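## Task

Take the thickest of the three tubes off the rack and slide it along the cold saw's rollers until its end meets the length stop, then leave it resting there, not moving. The length stop must still be at its original setting afterwards. The two other tubes must stay on the rack, each between its pins. None of the tubes may be bent.

## Robot and tools

ROBOT. Two Doosan M1013 arms, left_arm and right_arm, each with a Robotiq 2F-140 gripper whose fingers can fold at a hinge. Each arm sits on its own carriage on one shared floor track: left_rail carries left_arm and is always the one further toward +y; right_rail carries right_arm. Image sides do not match these names.

FRAME. Scene frame fixed to the table: z = 0 on the table top, +z up, +x the direction the arms face, +y to their left. The track runs along y at x = 0 (y = 0 mid-track); the table starts at x = 0.31 m. An arm's base is at x = 0, y = its carriage position_m, z = 0.03 m. The gripper's fingers point along its own +z and open/close along its own y; end_effector_position is the spot between the pads when closed, fingertips about 33 mm past it (9 mm when wide open).

execute_actions(actions, cameras). actions is a list run in order; an empty list just reports state and images. Each action may hold rows, steps, until, left_rail, right_rail. rows: 1 to 15 rows, one per 1/30 s control step. Each row is a single list of 18 numbers in [-1, 1] covering both arms: left dx, dy, dz, rx, ry, rz, left gripper position, force_limit, speed, then the same nine for the right arm. The six pose numbers are an offset, not a pose: measured from that arm's Hand target as it stood when the action began, along that Hand target's own axes; 1.0 = 0.6 m or 180 degrees, and rx, ry, rz form one rotation vector. All rows of one action count from that same start, but each new action starts from the updated Hand target, so repeating an offset moves further. Six zeros hold an arm. steps: 1 to 450 (default 15), at least the number of rows; after the last row each arm keeps heading for that row's target. Ramp offsets up gradually (about 0.01 per row is 0.18 m/s); abrupt jumps shake held parts. The controller limits each step's command to 70 mm and 16 degrees from the measured pose.

Gripper numbers: position +1 = fully open (140 mm), about -0.8 = pads touching, -1 = close until blocked. force_limit -1..+1 sets squeeze (roughly 14 N at -1 to 58 N at +1 on slow closes; faster closes squeeze harder). speed -1..+1 is closing rate, about 30 to 250 mm/s. Both start at +1. Always resend each gripper's current three numbers; a 0 is a real command. Grip with the fingertip quarter of the pads; deeper grips fold the fingers and grip narrow tubes poorly.

Rail commands (absolute, metres along y): {"left_rail": {"position_m": ...}} with left_rail -1.1 to 2 and right_rail -2 to 1.1; speed_m_s 0.01 to 1; acceleration_factor 0.1 to 1; or {"stop": true}. Any value out of range refuses the whole call. Keep carriages at least 0.98 m apart. After sending a position, run an action like {"steps": n, "until": {"left_rail": {"position_status": ["!=", "moving"]}}}. until reads only the rails; comparisons are "=", "!=", "<", "<=", ">", ">="; {"all": {"status": "ended"}} and {"any": {"status": "ended"}} are also allowed. A row's target travels with its carriage, so let the carriage arrive before aiming an arm at a scene point.

move(target, speed, blend, stop_force, zero, blocking, cameras). Straight-line paths. target: one 18-number row as above, or a list of up to 15 such rows, every row an offset from the same starting Hand targets (not from the previous row). speed: m/s, 0.002 to 2, default 0.25, one value or one per target. blend: corner rounding in m for lists. stop_force: 10 to 80 N, ends an arm's path on that much resisting push; use only slowly, with the carriage standing still, and not while rotating the gripper; leave it out when backing off a contact. zero (with stop_force) resets the force baseline. blocking=false returns early; then use wait or stop before further rows or moves. A move lasts at most 10 s. The result adds a move: line with the ending (done, off_target, held, moving, fault) and limits (paced, held).

wait(seconds 0 to 10). stop() brakes a running move. zoom_image(camera, region [x0, y0, x1, y1] in pixels, at most 504 by 504). read_manual(section) gives licence text. finished_scene(scene = current scene number) ends the scene irreversibly.

CAMERAS: cam_high, cam_low, cam_bench_left, cam_bench_right, cam_left_wrist, cam_right_wrist, all 672x504.

RESULTS. Per arm: end_effector_position (m, scene frame), end_effector_quat_wxyz, velocities (or "within noise"), Hand target (the base for next offsets), Tool commands. Joint positions: rail (m) then waist, shoulder, elbow, forearm roll, wrist pitch, wrist roll (rad). Joint torques, Flange force (N, gripper axes). object_status: 0 moving, 1 blocked while opening, 2 blocked while closing (a grip), 3 reached target or pads met. position_measured in counts: 3 open, ~139 is 60 mm, ~200 is 20 mm, 230 pads meet. Wrist depth: 7x7 grid of distances ahead of the wrist camera. Rails report position_m, position_status (moving, done, contact_stop, time_out, stopped, stopped_with_arm, stopped_for_other_arm, stopped_for_other_carriage) and position_answer (taken / not_taken). Lines like MOTOR HOT or fault messages warn of trouble.

AVOID. Net force of 144 N or joint torque limits cause a 10 s arm stop; pressing even slightly past a firm contact can trigger it. Never let the arms or grippers touch each other. Don't drop tubes, release them while moving, or let anything leave the table. Don't slam into the saw, rack or length stop, and don't shift the stop. Squeeze tubes moderately so they don't bend. Don't pass close to an arm's own base, and avoid long holds at full stretch (motor heat).

Each tool is called as name(argument=value, ...) on one line, values as JSON.

## Session

execute_actions(actions=[])

Scene clock: 0.00 s.
left_arm: end_effector_position=(+0.6600, +0.9835, +0.4937) position_measured=3 object_status=3 end_effector_quat_wxyz=(+0.000, +1.000, +0.000, +0.000) | right_arm: end_effector_position=(+0.6600, -0.7908, +0.4937) position_measured=3 object_status=3 end_effector_quat_wxyz=(+0.000, +1.000, +0.000, +0.000)
Joint positions: left_arm=[0.984 -0.053 0.164 1.35 0 1.628 1.518] | right_arm=[-0.79 -0.053 0.164 1.35 0 1.628 1.518]
Joint velocities: within noise
Joint torques (N m): no reading
Flange force (N): no reading
Wrist depth (mm): cam_left_wrist=[553 560 556 567 567 574 577 / 581 589 595 598 606 605 608 / 623 624 628 640 631 631 638 / 651 529 664 662 672 528 131 / - 533 696 688 692 544 113 / - 790 744 771 744 - 774 / 818 839 774 754 793 855 865] | cam_right_wrist=[478 550 545 546 552 543 330 / 478 586 579 580 582 580 346 / 443 595 449 601 606 438 342 / 662 141 664 658 648 650 128 / - 106 688 692 558 - 105 / - - 745 740 735 - - / - 864 774 769 783 - -]
Hand target: left_arm +0.6600, +0.9835, +0.4937; +0.000, +1.000, +0.000, +0.000 | right_arm +0.6600, -0.7908, +0.4937; +0.000, +1.000, +0.000, +0.000
Tool commands: left_gripper/position=+1.0 left_gripper/force_limit=+1.0 left_gripper/speed=+1.0 right_gripper/position=+1.0 right_gripper/force_limit=+1.0 right_gripper/speed=+1.0
left_rail: position_m=0.984 position_status=done
right_rail: position_m=-0.790 position_status=done
camera_calibration:
cam_left_wrist: T_world_to_cam=[[-0.0152991, -0.999633, 0.0223398, 0.987014], [-0.943538, 0.0218275, 0.330544, 0.440704], [-0.33091, -0.0160214, -0.943526, 0.843861], [0, 0, 0, 1]] pos_world=[0.710164, 0.990552, 0.628483]
cam_right_wrist: T_world_to_cam=[[-0.0243624, -0.999663, -0.00893991, -0.755192], [-0.941074, 0.0199153, 0.337613, 0.473727], [-0.337321, 0.0166382, -0.941243, 0.845532], [0, 0, 0, 1]] pos_world=[0.71263, -0.778441, 0.629164]

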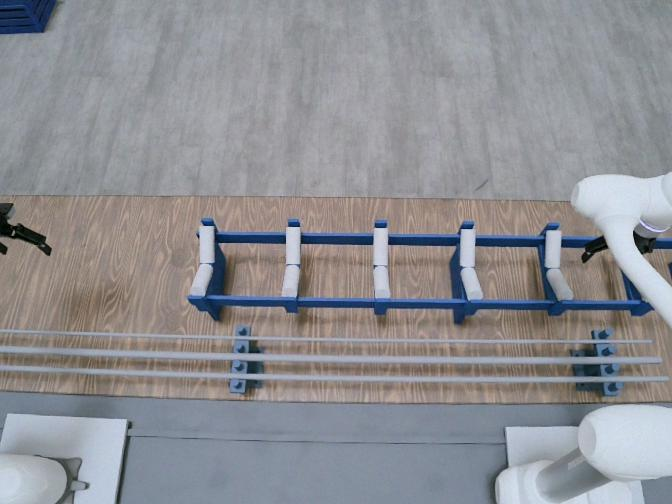

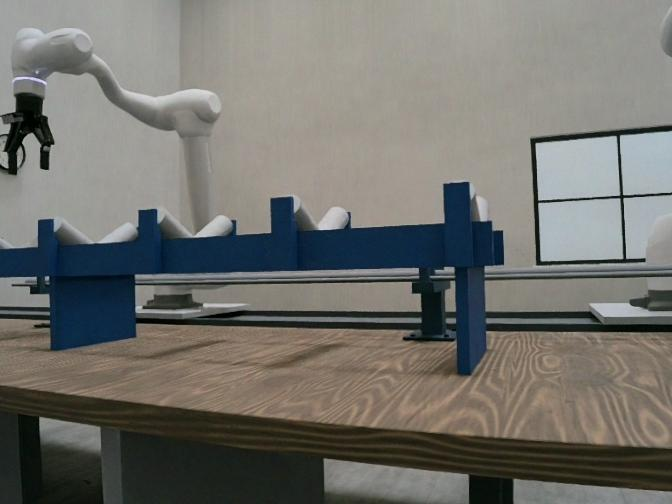

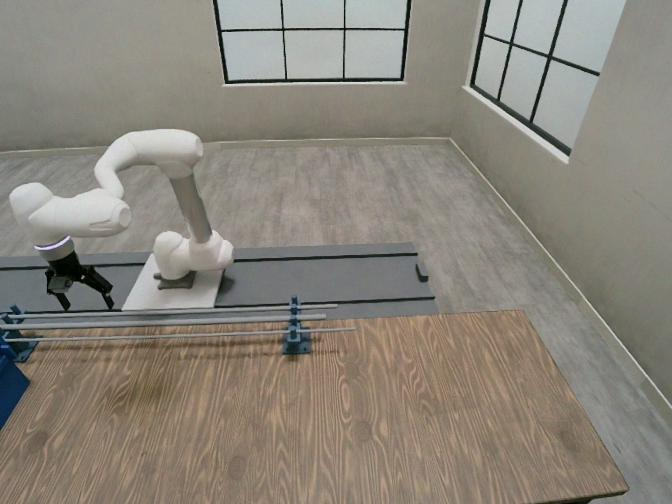

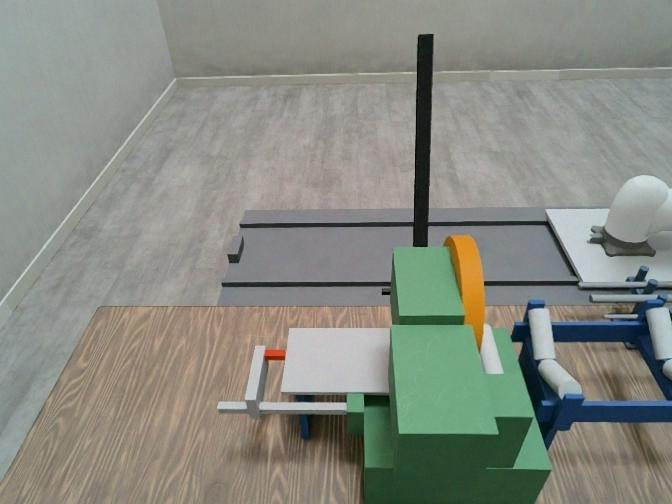

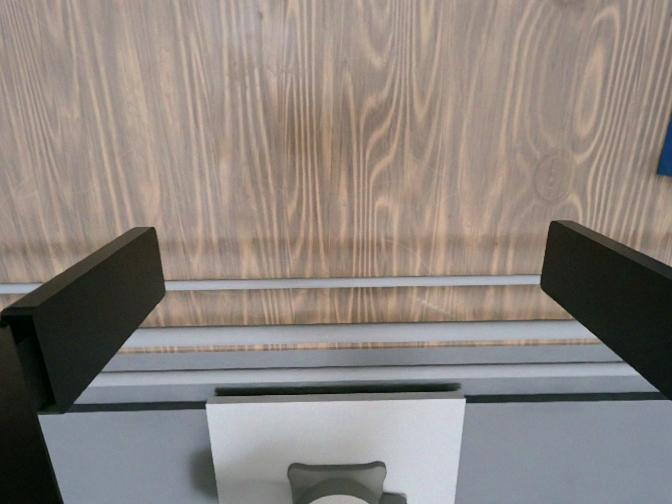

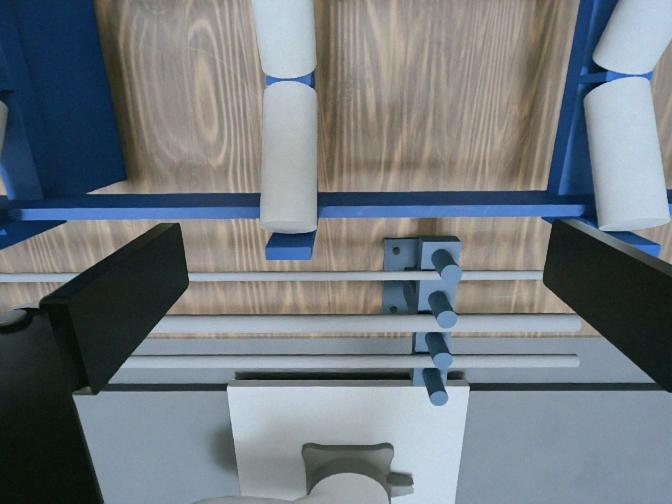

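execute_actions(actions=[{"left_rail":{"position_m":1.48,"speed_m_s":0.4},"right_rail":{"position_m":-0.58,"speed_m_s":0.4},"steps":200,"until":{"all":{"status":"ended"}}}], cameras=[])

move(target=[-0.375,0,0.1,0,0,0.5,-0.26,-1,0,-0.375,0,0.1,0,0,0.5,-0.26,-1,0])

Scene clock: 3.20 s.
left_arm: end_effector_position=(+0.6600, +1.4794, +0.4937) position_measured=3 object_status=3 end_effector_quat_wxyz=(+0.000, +1.000, +0.000, +0.000) | right_arm: end_effector_position=(+0.6600, -0.5805, +0.4937) position_measured=3 object_status=3 end_effector_quat_wxyz=(+0.000, +1.000, +0.000, +0.000)
Joint positions: left_arm=[1.48 -0.053 0.164 1.35 0 1.628 1.518] | right_arm=[-0.58 -0.053 0.164 1.35 0 1.628 1.518]
Joint torques (N m): left_arm=[0.67 -61.07 -42.37 4.79 0.1 -0.05] | right_arm=[1.16 -60.33 -41.48 4.64 -0.06 0.05]
Flange force (N): left_arm=[2.2 0.8 -0.5] | right_arm=[3.0 1.9 -1.6]
Wrist depth (mm): cam_left_wrist=[555 560 563 570 567 577 586 / 592 586 600 598 606 600 601 / 624 624 628 629 638 638 633 / 640 523 655 658 674 525 131 / - 529 542 716 701 543 113 / - 759 744 737 751 790 777 / - 827 787 779 787 881 -] | cam_right_wrist=[553 348 516 550 550 339 546 / 596 580 512 582 585 352 582 / 620 395 426 613 613 341 615 / 660 130 668 666 668 342 128 / - 121 692 725 697 745 105 / - - 717 737 735 777 - / - 886 809 750 774 841 -]
Hand target: left_arm +0.6600, +1.4794, +0.4937; +0.000, +1.000, +0.000, +0.000 | right_arm +0.6600, -0.5805, +0.4937; +0.000, +1.000, +0.000, +0.000
Tool commands: left_gripper/position=+1.0 left_gripper/force_limit=+1.0 left_gripper/speed=+1.0 right_gripper/position=+1.0 right_gripper/force_limit=+1.0 right_gripper/speed=+1.0
left_rail: position_m=1.480 speed_m_s=0.40 position_status=done
right_rail: position_m=-0.580 speed_m_s=0.40 position_status=done
No camera images: "cameras" was empty.

Scene clock: 6.77 s.
left_arm: end_effector_position=(+0.4350, +1.4794, +0.4336) position_measured=162 object_status=3 end_effector_quat_wxyz=(+0.000, +0.707, -0.707, +0.000) | right_arm: end_effector_position=(+0.4350, -0.5806, +0.4336) position_measured=162 object_status=3 end_effector_quat_wxyz=(+0.000, +0.707, -0.707, +0.000)
Joint positions: left_arm=[1.48 -0.081 -0.203 1.816 0 1.529 3.061] | right_arm=[-0.58 -0.081 -0.203 1.816 0 1.529 3.061]
Joint torques (N m): left_arm=[0.05 -21.95 -42.41 4.75 0.06 0] | right_arm=[0.07 -22.18 -41.33 4.61 -0.06 -0.01]
Flange force (N): left_arm=[0.1 -0.6 -0.4] | right_arm=[0.3 -2.6 -1.4]
Wrist depth (mm): cam_left_wrist=[504 515 509 507 515 493 498 / 532 534 542 538 552 515 507 / 560 573 563 563 583 548 538 / 592 595 119 432 129 577 580 / - 89 88 476 129 90 93 / - 77 - 696 - - 69 / - - - 739 - - 70] | cam_right_wrist=[497 328 502 493 498 477 470 / 529 351 529 525 535 496 489 / 565 382 563 566 582 529 519 / 588 520 566 595 137 559 556 / 387 75 91 646 137 89 425 / - - - 699 - - 74 / - - - 755 - - -]
Hand target: left_arm +0.4350, +1.4795, +0.4337; +0.000, +0.707, -0.707, +0.000 | right_arm +0.4350, -0.5805, +0.4337; +0.000, +0.707, -0.707, +0.000
Off the commanded pose: left_arm 0.000 m, 0 deg | right_arm 0.000 m, 0 deg.
left_rail: position_m=1.480 speed_m_s=0.40 position_status=done
right_rail: position_m=-0.580 speed_m_s=0.40 position_status=done
move: done
camera_calibration:
cam_left_wrist: T_world_to_cam=[[-0.999631, 0.0153943, 0.0223733, 0.407168], [0.0219285, 0.943537, 0.330542, -1.54614], [-0.0160216, 0.33091, -0.943526, 0.0705115], [0, 0, 0, 1]] pos_world=[0.442052, 1.42924, 0.568483]
cam_right_wrist: T_world_to_cam=[[-0.999661, 0.0244562, -0.00890547, 0.467763], [0.0200152, 0.941072, 0.337613, 0.394804], [0.0166374, 0.337321, -0.941243, 0.74188], [0, 0, 0, 1]] pos_world=[0.447359, -0.63323, 0.569163]

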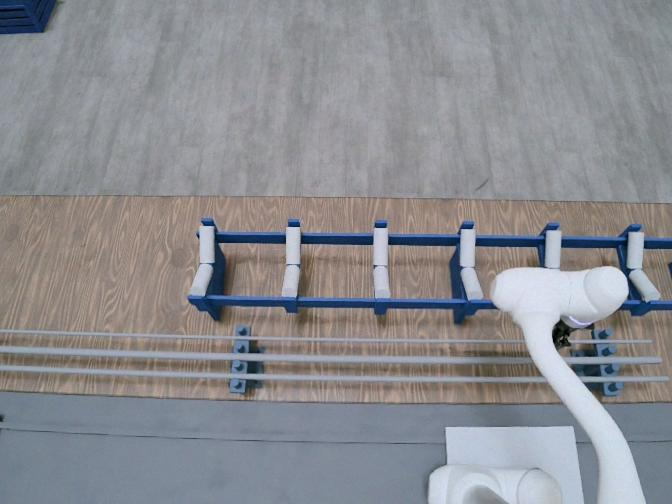

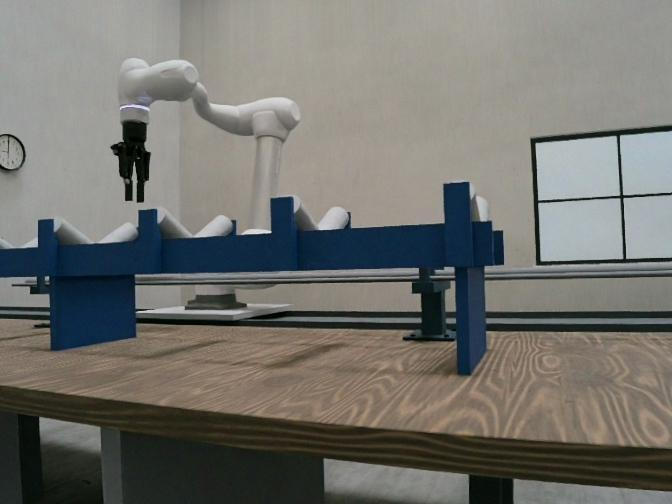

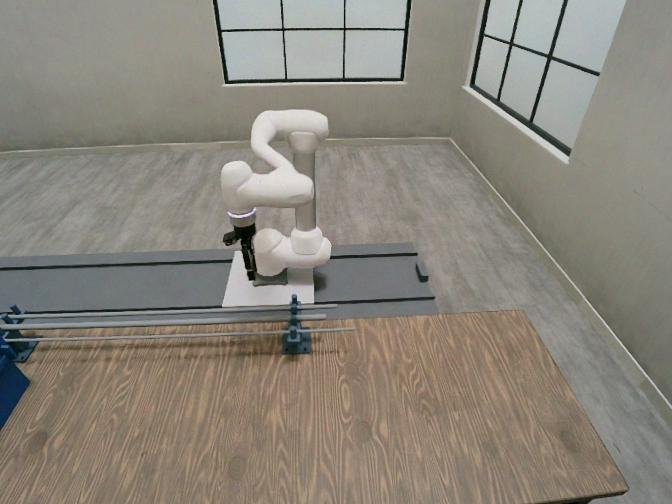

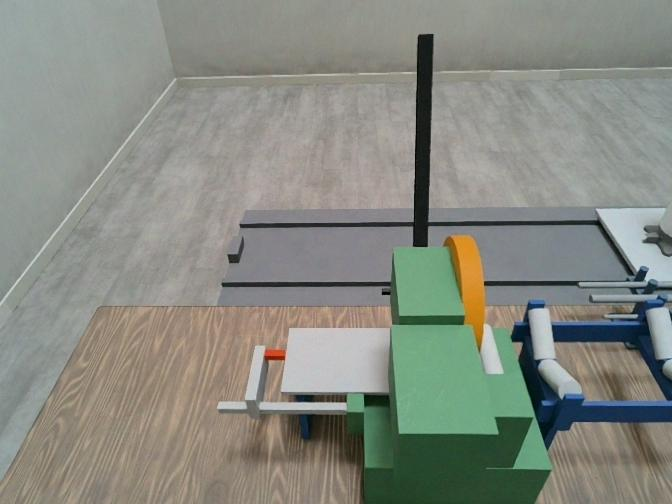

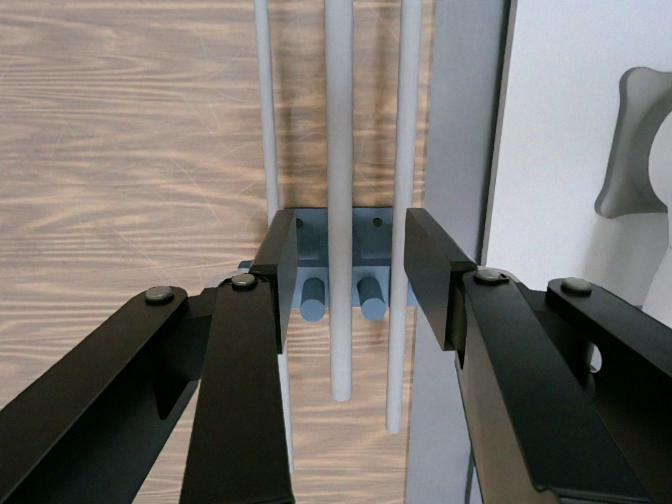

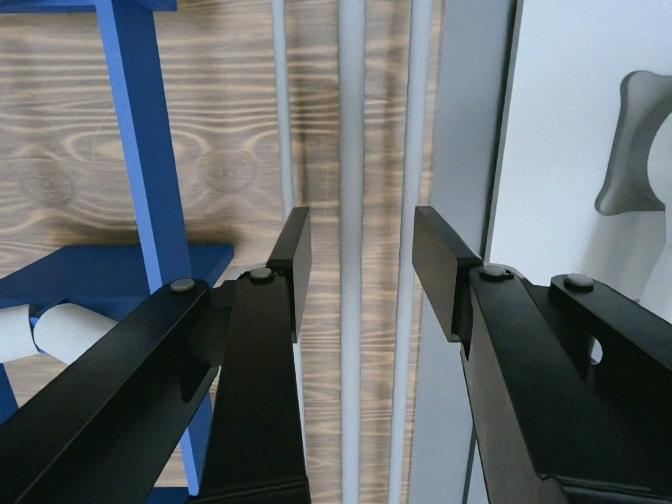

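move(target=[-0.01,0,0.365,0,0,0,-0.26,-1,0,0,0,0.365,0,0,0,-0.26,-1,0], cameras=["cam_left_wrist","cam_right_wrist","cam_low"])

zoom_image(camera="cam_low", region=[0, 180, 330, 380])

Scene clock: 8.53 s.
left_arm: end_effector_position=(+0.4350, +1.4855, +0.2147) position_measured=162 object_status=3 end_effector_quat_wxyz=(+0.000, +0.707, -0.707, +0.000) | right_arm: end_effector_position=(+0.4350, -0.5805, +0.2147) position_measured=162 object_status=3 end_effector_quat_wxyz=(+0.000, +0.707, -0.707, +0.000)
Joint positions: left_arm=[1.48 -0.067 -0.106 2.144 0 1.103 3.075] | right_arm=[-0.58 -0.081 -0.106 2.144 0 1.103 3.061]
Joint torques (N m): left_arm=[0.2 -28.23 -37.7 4.21 0.13 -0.07] | right_arm=[1.25 -27.88 -36.47 4.14 0.03 -0.01]
Flange force (N): left_arm=[0.1 -2.6 0.6] | right_arm=[2.8 -3.2 -0.8]
Wrist depth (mm): cam_left_wrist=[311 310 310 171 317 326 310 / 326 325 328 326 334 351 313 / 348 346 343 191 351 368 328 / 368 365 147 197 128 390 343 / 377 89 88 210 129 90 93 / - 77 - 235 - - 69 / - - - 236 - - 70] | cam_right_wrist=[307 306 302 301 306 317 311 / 327 327 323 177 326 336 303 / 346 348 347 335 343 358 317 / 371 369 208 195 137 375 335 / 386 75 91 392 382 89 349 / - - - 408 - - 73 / - - - - - - -]
Hand target: left_arm +0.4350, +1.4855, +0.2147; +0.000, +0.707, -0.707, +0.000 | right_arm +0.4350, -0.5805, +0.2147; +0.000, +0.707, -0.707, +0.000
Off the commanded pose: left_arm 0.000 m, 0 deg | right_arm 0.000 m, 0 deg.
left_rail: position_m=1.480 speed_m_s=0.40 position_status=done
right_rail: position_m=-0.580 speed_m_s=0.40 position_status=done
move: done
camera_calibration:
cam_left_wrist: T_world_to_cam=[[-0.999633, 0.0152997, 0.0223383, 0.412122], [0.0218261, 0.943569, 0.330455, -1.47941], [-0.0160219, 0.330821, -0.943557, -0.137873], [0, 0, 0, 1]] pos_world=[0.442052, 1.43524, 0.349582]
cam_right_wrist: T_world_to_cam=[[-0.999665, 0.0242691, -0.00897663, 0.465719], [0.0198167, 0.941108, 0.337524, 0.468756], [0.0166394, 0.337233, -0.941274, 0.535762], [0, 0, 0, 1]] pos_world=[0.447359, -0.633129, 0.350264]
Images, in order (width x height): cam_low 672x504, cam_left_wrist 672x504, cam_right_wrist 672x504.

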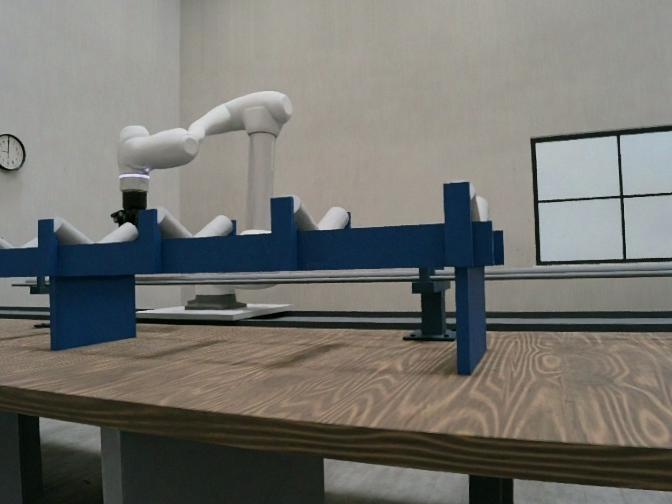

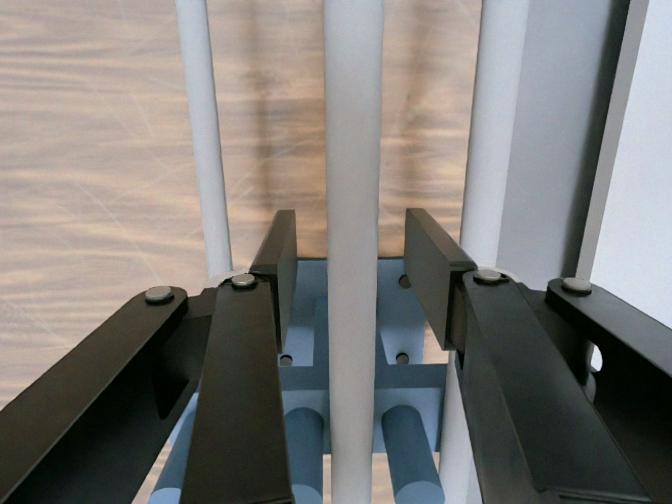

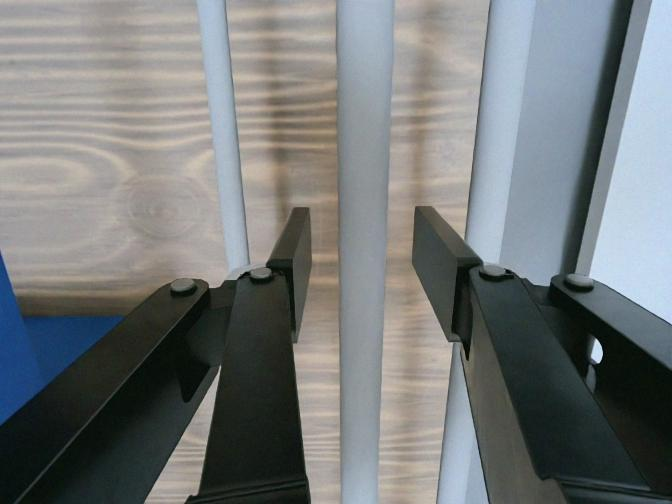

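Scaled by 1.527 from the camera's 672x504 image, which has a finer 960x720 frame.

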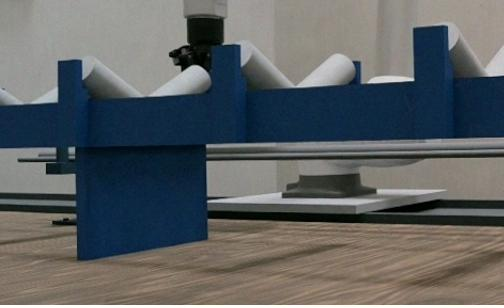

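move(target=[0,0.006,0.0745,0,0,0,-0.26,-1,0,0,0,0.0745,0,0,0,-0.26,-1,0], cameras=[], speed=0.1)

execute_actions(actions=[{"rows":[[0,0,0,0,0,0,-1,0.1,-1,0,0,0,0,0,0,-1,0.1,-1]],"steps":75}])

move(target=[0,0,-0.1,0,0,0,-1,0.1,-1,0,0,-0.1,0,0,0,-1,0.1,-1], speed=0.08)

Scene clock: 9.80 s.
left_arm: end_effector_position=(+0.4314, +1.4855, +0.1700) position_measured=162 object_status=3 end_effector_quat_wxyz=(+0.000, +0.707, -0.707, +0.000) | right_arm: end_effector_position=(+0.4350, -0.5805, +0.1700) position_measured=162 object_status=3 end_effector_quat_wxyz=(+0.000, +0.707, -0.707, +0.000)
Joint positions: left_arm=[1.48 -0.067 -0.069 2.203 0 1.007 3.074] | right_arm=[-0.58 -0.081 -0.063 2.197 0 1.007 3.061]
Joint torques (N m): left_arm=[0.51 -30.33 -35.85 4.02 0.11 -0.02] | right_arm=[0.79 -29.82 -34.99 3.92 -0.03 0.07]
Flange force (N): left_arm=[1.2 -3.3 1.9] | right_arm=[2.4 -2.8 0.4]
Wrist depth (mm): cam_left_wrist=[269 141 273 129 275 137 291 / 285 150 286 136 290 144 301 / 300 294 302 143 307 326 317 / 316 312 315 153 129 338 305 / - 89 88 164 130 90 93 / - 77 - 177 - - 69 / - - - 187 - - 70] | cam_right_wrist=[269 268 267 262 263 267 280 / 282 284 282 282 278 275 293 / 302 302 297 145 297 293 306 / 321 324 161 144 136 - 297 / 342 75 91 162 137 89 301 / - - - - - - 73 / - - - - - - -]
Hand target: left_arm +0.4314, +1.4855, +0.1700; +0.000, +0.707, -0.707, +0.000 | right_arm +0.4350, -0.5805, +0.1700; +0.000, +0.707, -0.707, +0.000
Off the commanded pose: left_arm 0.000 m, 0 deg | right_arm 0.000 m, 0 deg.
left_rail: position_m=1.480 speed_m_s=0.40 position_status=done
right_rail: position_m=-0.580 speed_m_s=0.40 position_status=done
move: done
No camera images: "cameras" was empty.

Scene clock: 12.50 s.
left_arm: end_effector_position=(+0.4314, +1.4855, +0.1699) position_measured=195 object_status=2 end_effector_quat_wxyz=(+0.000, +0.707, -0.707, +0.000) | right_arm: end_effector_position=(+0.4350, -0.5805, +0.1699) position_measured=195 object_status=2 end_effector_quat_wxyz=(+0.000, +0.707, -0.707, +0.000)
Joint positions: left_arm=[1.48 -0.067 -0.069 2.203 0 1.007 3.074] | right_arm=[-0.58 -0.081 -0.063 2.197 0 1.007 3.061]
Joint torques (N m): left_arm=[0.55 -24.27 -29.71 3.96 0.31 -0.03] | right_arm=[0.56 -27.56 -32.7 3.92 -0.31 0.02]
Flange force (N): left_arm=[1.2 -2.0 -11.7] | right_arm=[1.4 -1.7 -5.8]
Wrist depth (mm): cam_left_wrist=[270 141 273 128 274 137 292 / 284 150 287 137 291 143 302 / 301 293 303 144 306 335 317 / 318 311 317 150 146 339 306 / 335 - 88 95 87 93 312 / - - - 171 - - 67 / - 68 - 184 - - 67] | cam_right_wrist=[269 264 268 - 265 263 279 / 284 283 283 134 282 - 292 / 303 301 298 149 299 303 308 / 323 320 318 148 159 338 303 / 343 75 85 156 - 93 309 / - - 74 - - - - / - - - - - - -]
Hand target: left_arm +0.4314, +1.4855, +0.1700; +0.000, +0.707, -0.707, +0.000 | right_arm +0.4350, -0.5805, +0.1700; +0.000, +0.707, -0.707, +0.000
Off the commanded pose: left_arm 0.000 m, 0 deg | right_arm 0.000 m, 0 deg.
left_rail: position_m=1.480 speed_m_s=0.40 position_status=done
right_rail: position_m=-0.580 speed_m_s=0.40 position_status=done
camera_calibration:
cam_left_wrist: T_world_to_cam=[[-0.999633, 0.0152991, 0.0223398, 0.409525], [0.0218275, 0.943538, 0.330544, -1.46451], [-0.0160214, 0.33091, -0.943526, -0.180339], [0, 0, 0, 1]] pos_world=[0.438452, 1.43524, 0.304783]
cam_right_wrist: T_world_to_cam=[[-0.999663, 0.0243624, -0.00893991, 0.465364], [0.0199153, 0.941074, 0.337613, 0.483785], [0.0166382, 0.337321, -0.941243, 0.49364], [0, 0, 0, 1]] pos_world=[0.447359, -0.63313, 0.305464]

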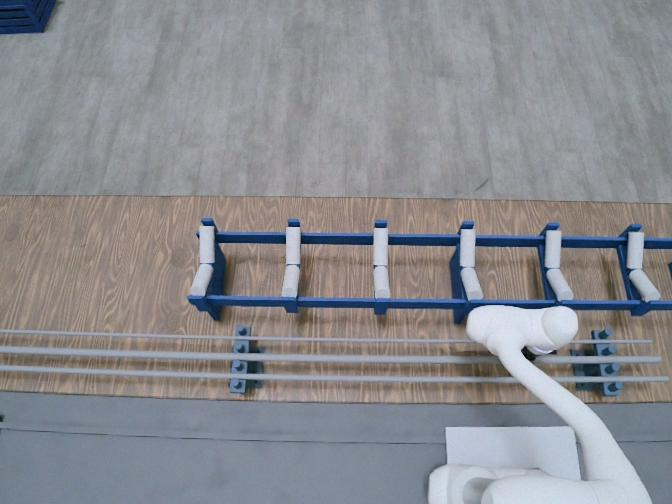

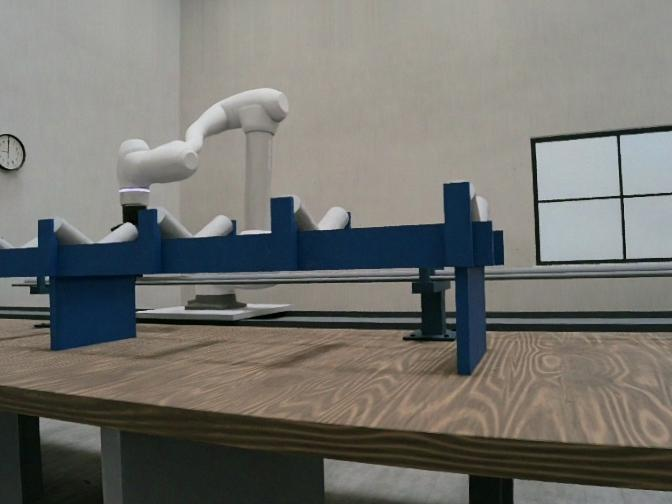

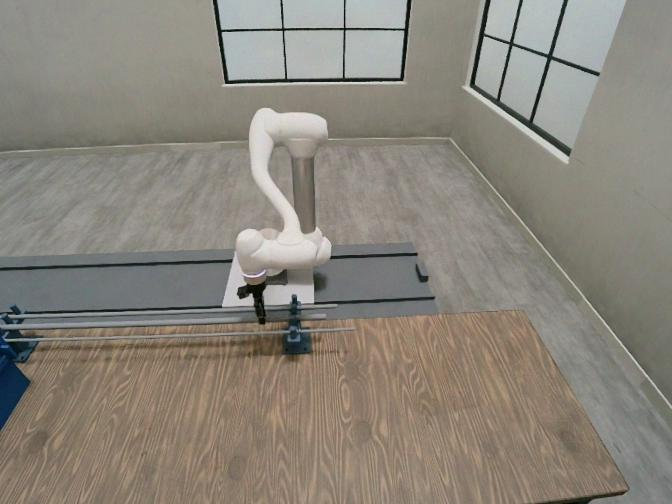

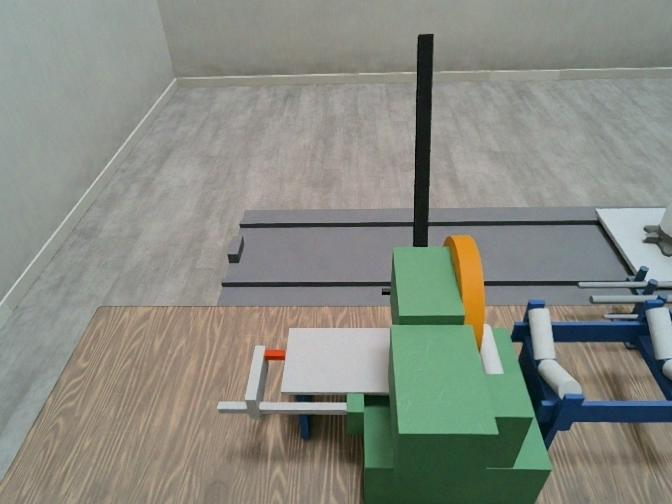

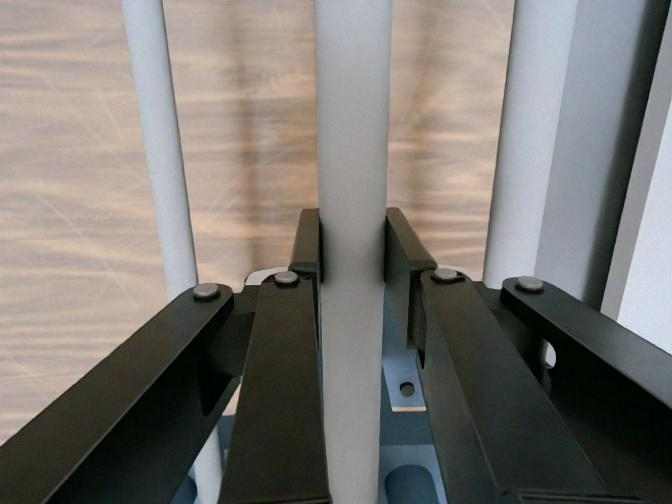

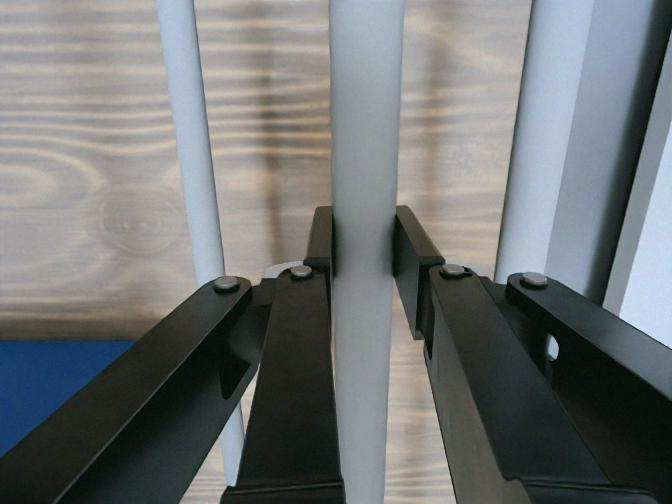

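Scene clock: 13.57 s.
left_arm: end_effector_position=(+0.4314, +1.4855, +0.2299) position_measured=195 object_status=2 end_effector_quat_wxyz=(+0.000, +0.707, -0.707, +0.000) | right_arm: end_effector_position=(+0.4350, -0.5805, +0.2299) position_measured=195 object_status=2 end_effector_quat_wxyz=(+0.000, +0.707, -0.707, +0.000)
Joint positions: left_arm=[1.48 -0.067 -0.125 2.13 0 1.136 3.074] | right_arm=[-0.58 -0.081 -0.118 2.125 0 1.136 3.061]
Joint torques (N m): left_arm=[-0.33 -29.66 -41.95 3.83 0 0.03] | right_arm=[1.44 -31.15 -41.94 4.72 -0.06 -0.03]
Flange force (N): left_arm=[-0.9 -1.5 6.7] | right_arm=[3.5 -3.8 9.1]
Wrist depth (mm): cam_left_wrist=[323 324 321 128 325 341 309 / 338 342 338 136 347 363 327 / 361 362 363 147 364 383 343 / 382 382 228 149 121 405 361 / 398 - 88 162 87 93 374 / - - - 170 - - 67 / - 68 - 184 - - 67] | cam_right_wrist=[321 321 320 125 315 334 298 / 341 339 339 134 337 345 313 / 362 360 359 142 356 - 332 / 384 386 378 149 149 394 352 / 405 75 85 157 - 93 370 / - - 74 - - - - / - - - - - - -]
Hand target: left_arm +0.4314, +1.4855, +0.2300; +0.000, +0.707, -0.707, +0.000 | right_arm +0.4350, -0.5805, +0.2300; +0.000, +0.707, -0.707, +0.000
Off the commanded pose: left_arm 0.000 m, 0 deg | right_arm 0.000 m, 0 deg.
left_rail: position_m=1.480 speed_m_s=0.40 position_status=done
right_rail: position_m=-0.580 speed_m_s=0.40 position_status=done
move: done
camera_calibration:
cam_left_wrist: T_world_to_cam=[[-0.999632, 0.0152658, 0.022434, 0.408197], [0.0218273, 0.943539, 0.330542, -1.48435], [-0.0161214, 0.33091, -0.943525, -0.123684], [0, 0, 0, 1]] pos_world=[0.438452, 1.43524, 0.364783]
cam_right_wrist: T_world_to_cam=[[-0.999665, 0.024328, -0.00884607, 0.465845], [0.0199146, 0.941075, 0.337611, 0.463529], [0.0165382, 0.337321, -0.941244, 0.55016], [0, 0, 0, 1]] pos_world=[0.44736, -0.63313, 0.365463]

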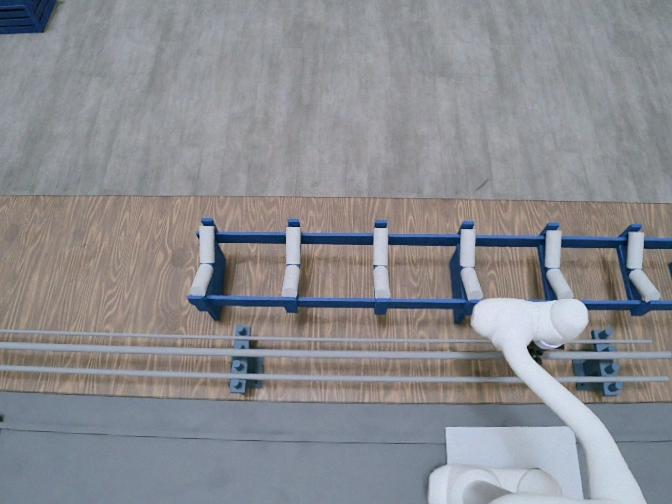

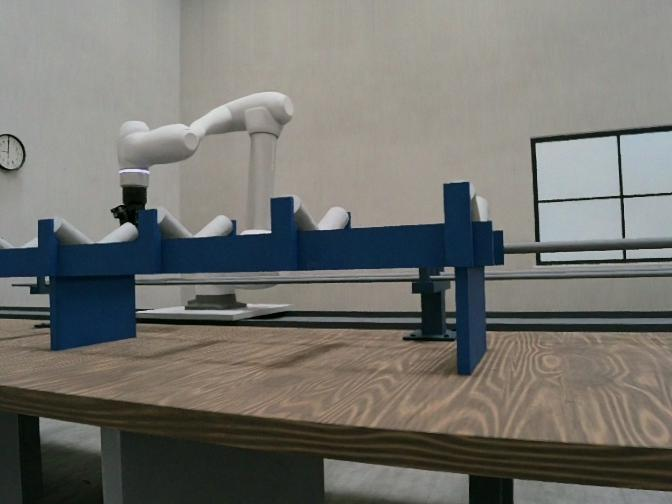

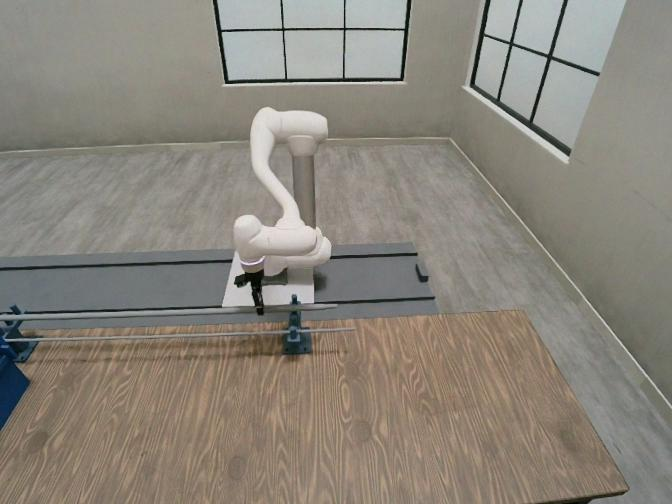

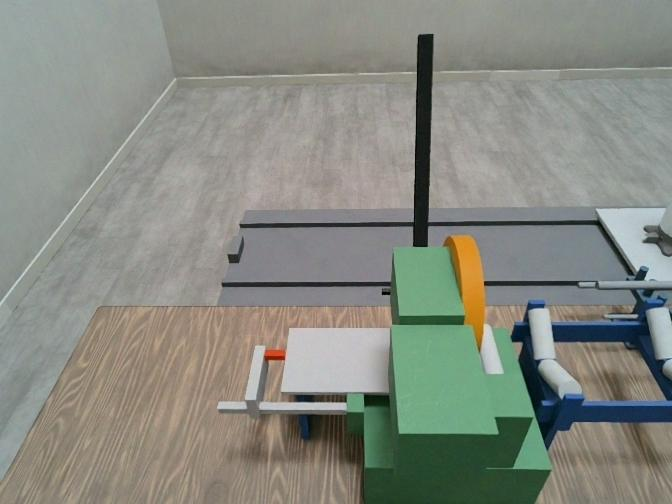

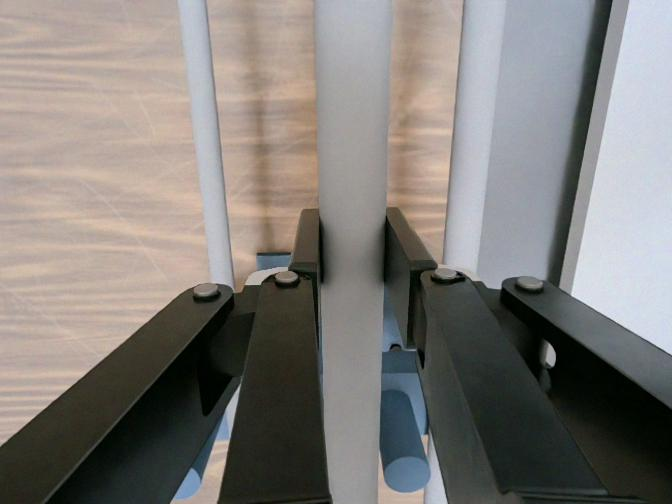

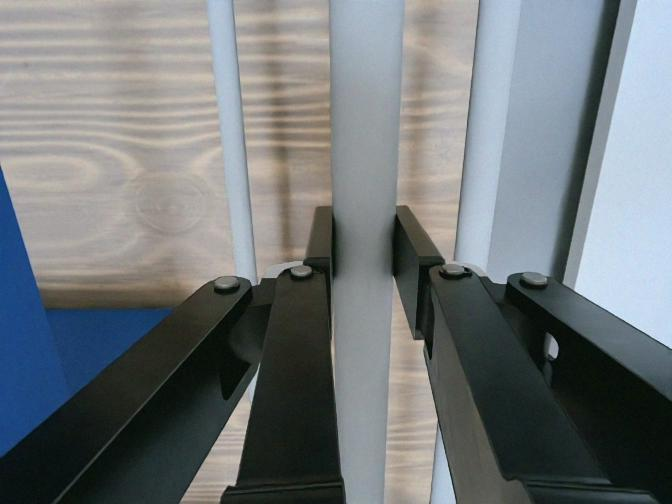

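move(target=[[0,0,-0.2833,0,0,0,-1,0.1,-1,0,0,-0.2833,0,0,0,-1,0.1,-1],[0,-0.5143,-0.2833,0,0,0,-1,0.1,-1,0,-0.5083,-0.2833,0,0,0,-1,0.1,-1]], speed=0.12, blend=[0.05,0])

zoom_image(camera="cam_low", region=[170, 100, 520, 300])

zoom_image(camera="cam_bench_right", region=[200, 220, 670, 470])

Scene clock: 18.30 s.
left_arm: end_effector_position=(+0.7399, +1.4855, +0.4000) position_measured=195 object_status=2 end_effector_quat_wxyz=(+0.000, +0.707, -0.707, +0.000) | right_arm: end_effector_position=(+0.7399, -0.5805, +0.3999) position_measured=195 object_status=2 end_effector_quat_wxyz=(+0.000, +0.707, -0.707, +0.000)
Joint positions: left_arm=[1.48 -0.039 0.298 1.35 0 1.494 3.102] | right_arm=[-0.58 -0.047 0.298 1.35 0 1.494 3.094]
Joint torques (N m): left_arm=[-3.27 -80.23 -46.23 2.66 -0.06 -0.07] | right_arm=[4.96 -80.4 -46.16 6.71 0.16 -0.09]
Flange force (N): left_arm=[-4.3 -4.0 7.1] | right_arm=[6.7 -3.6 8.0]
Wrist depth (mm): cam_left_wrist=[474 473 476 129 486 488 479 / 502 505 504 137 505 513 509 / 528 528 535 144 540 540 535 / 559 560 560 150 146 553 487 / 574 - 88 160 87 93 414 / - - - 66 - - 67 / - 68 - 184 - - 67] | cam_right_wrist=[471 463 465 125 471 451 465 / 499 499 490 133 497 496 497 / 534 528 520 150 517 511 529 / 583 566 355 146 549 550 558 / 1389 75 85 91 - 93 - / - - 74 - - - - / - - - - - - -]
Hand target: left_arm +0.7399, +1.4855, +0.3999; +0.000, +0.707, -0.707, +0.000 | right_arm +0.7399, -0.5805, +0.3999; +0.000, +0.707, -0.707, +0.000
Off the commanded pose: left_arm 0.000 m, 0 deg | right_arm 0.000 m, 0 deg.
left_rail: position_m=1.480 speed_m_s=0.40 position_status=done
right_rail: position_m=-0.580 speed_m_s=0.40 position_status=done
move: done
camera_calibration:
cam_left_wrist: T_world_to_cam=[[-0.999633, 0.0153, 0.0223401, 0.712872], [0.0218286, 0.943538, 0.330544, -1.54728], [-0.0160214, 0.33091, -0.943526, 0.0416158], [0, 0, 0, 1]] pos_world=[0.747052, 1.43524, 0.534783]
cam_right_wrist: T_world_to_cam=[[-0.999665, 0.0242685, -0.00897435, 0.772278], [0.0198153, 0.941077, 0.337612, 0.400136], [0.0166389, 0.337321, -0.941243, 0.705051], [0, 0, 0, 1]] pos_world=[0.752359, -0.633129, 0.535464]

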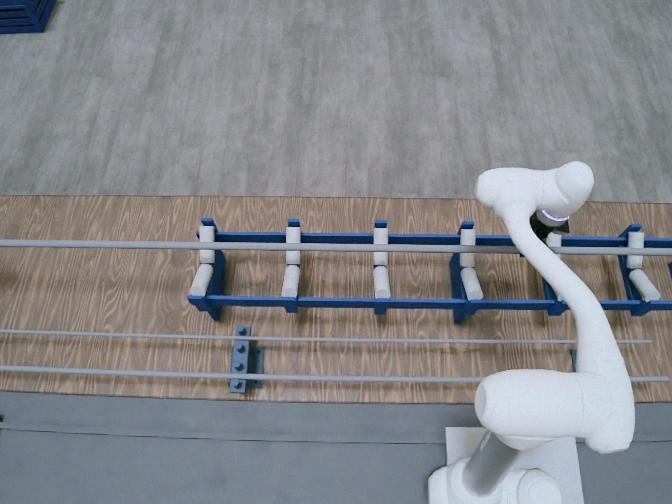

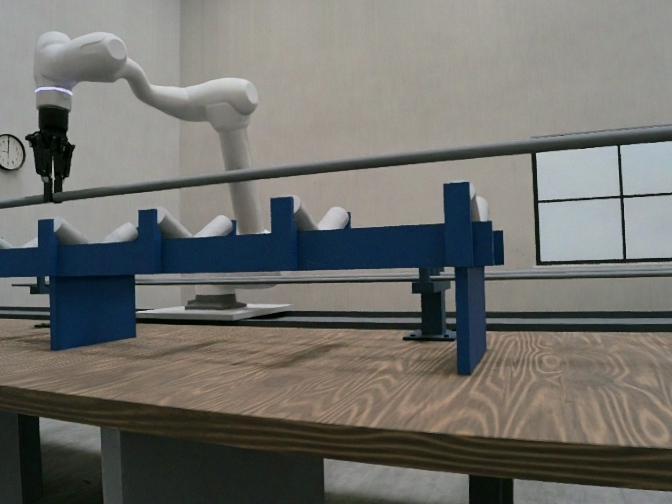

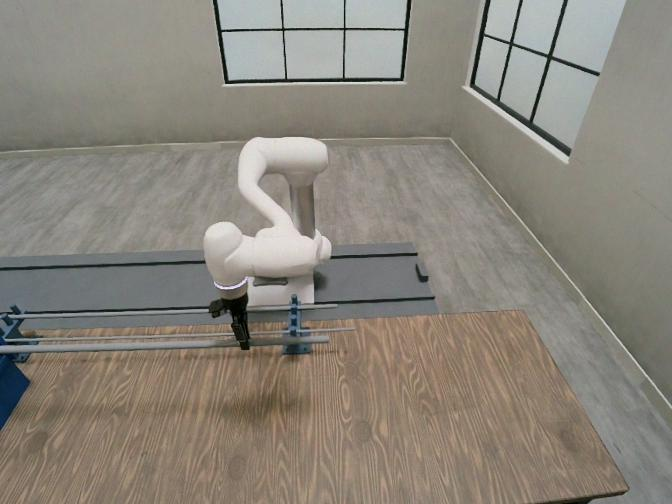

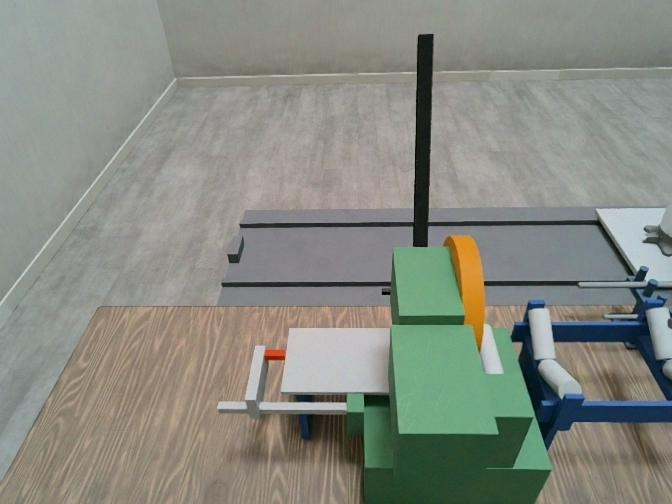

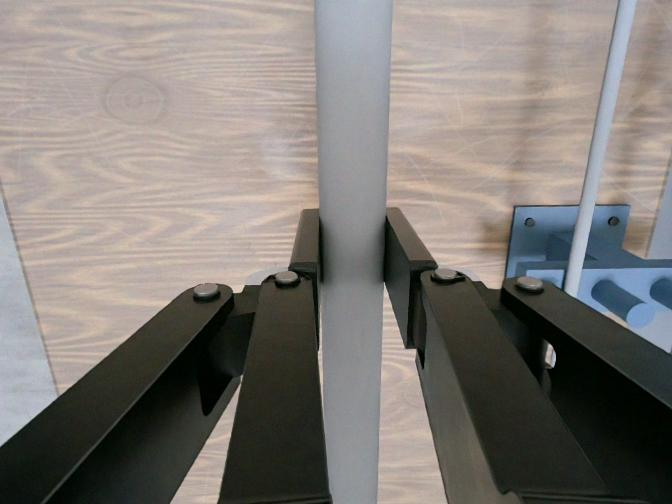

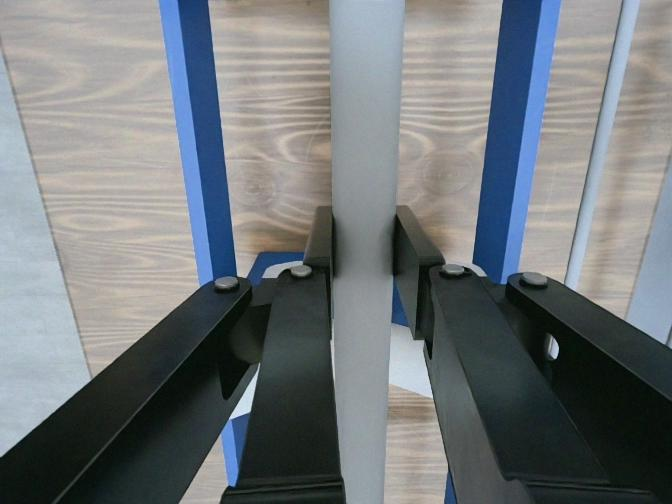

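Scaled by 1.440 from the camera's 672x504 image, which has a finer 960x720 frame.

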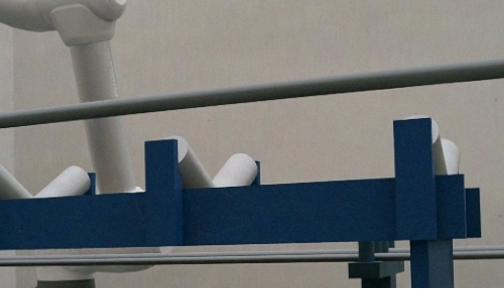

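Scaled by 1.072 from the camera's 672x504 image, which has a finer 960x720 frame.

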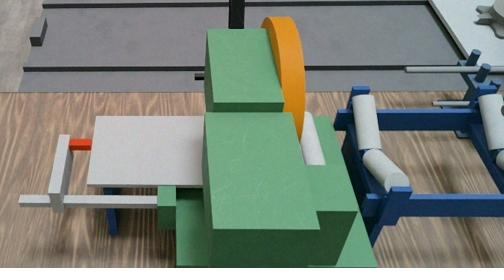

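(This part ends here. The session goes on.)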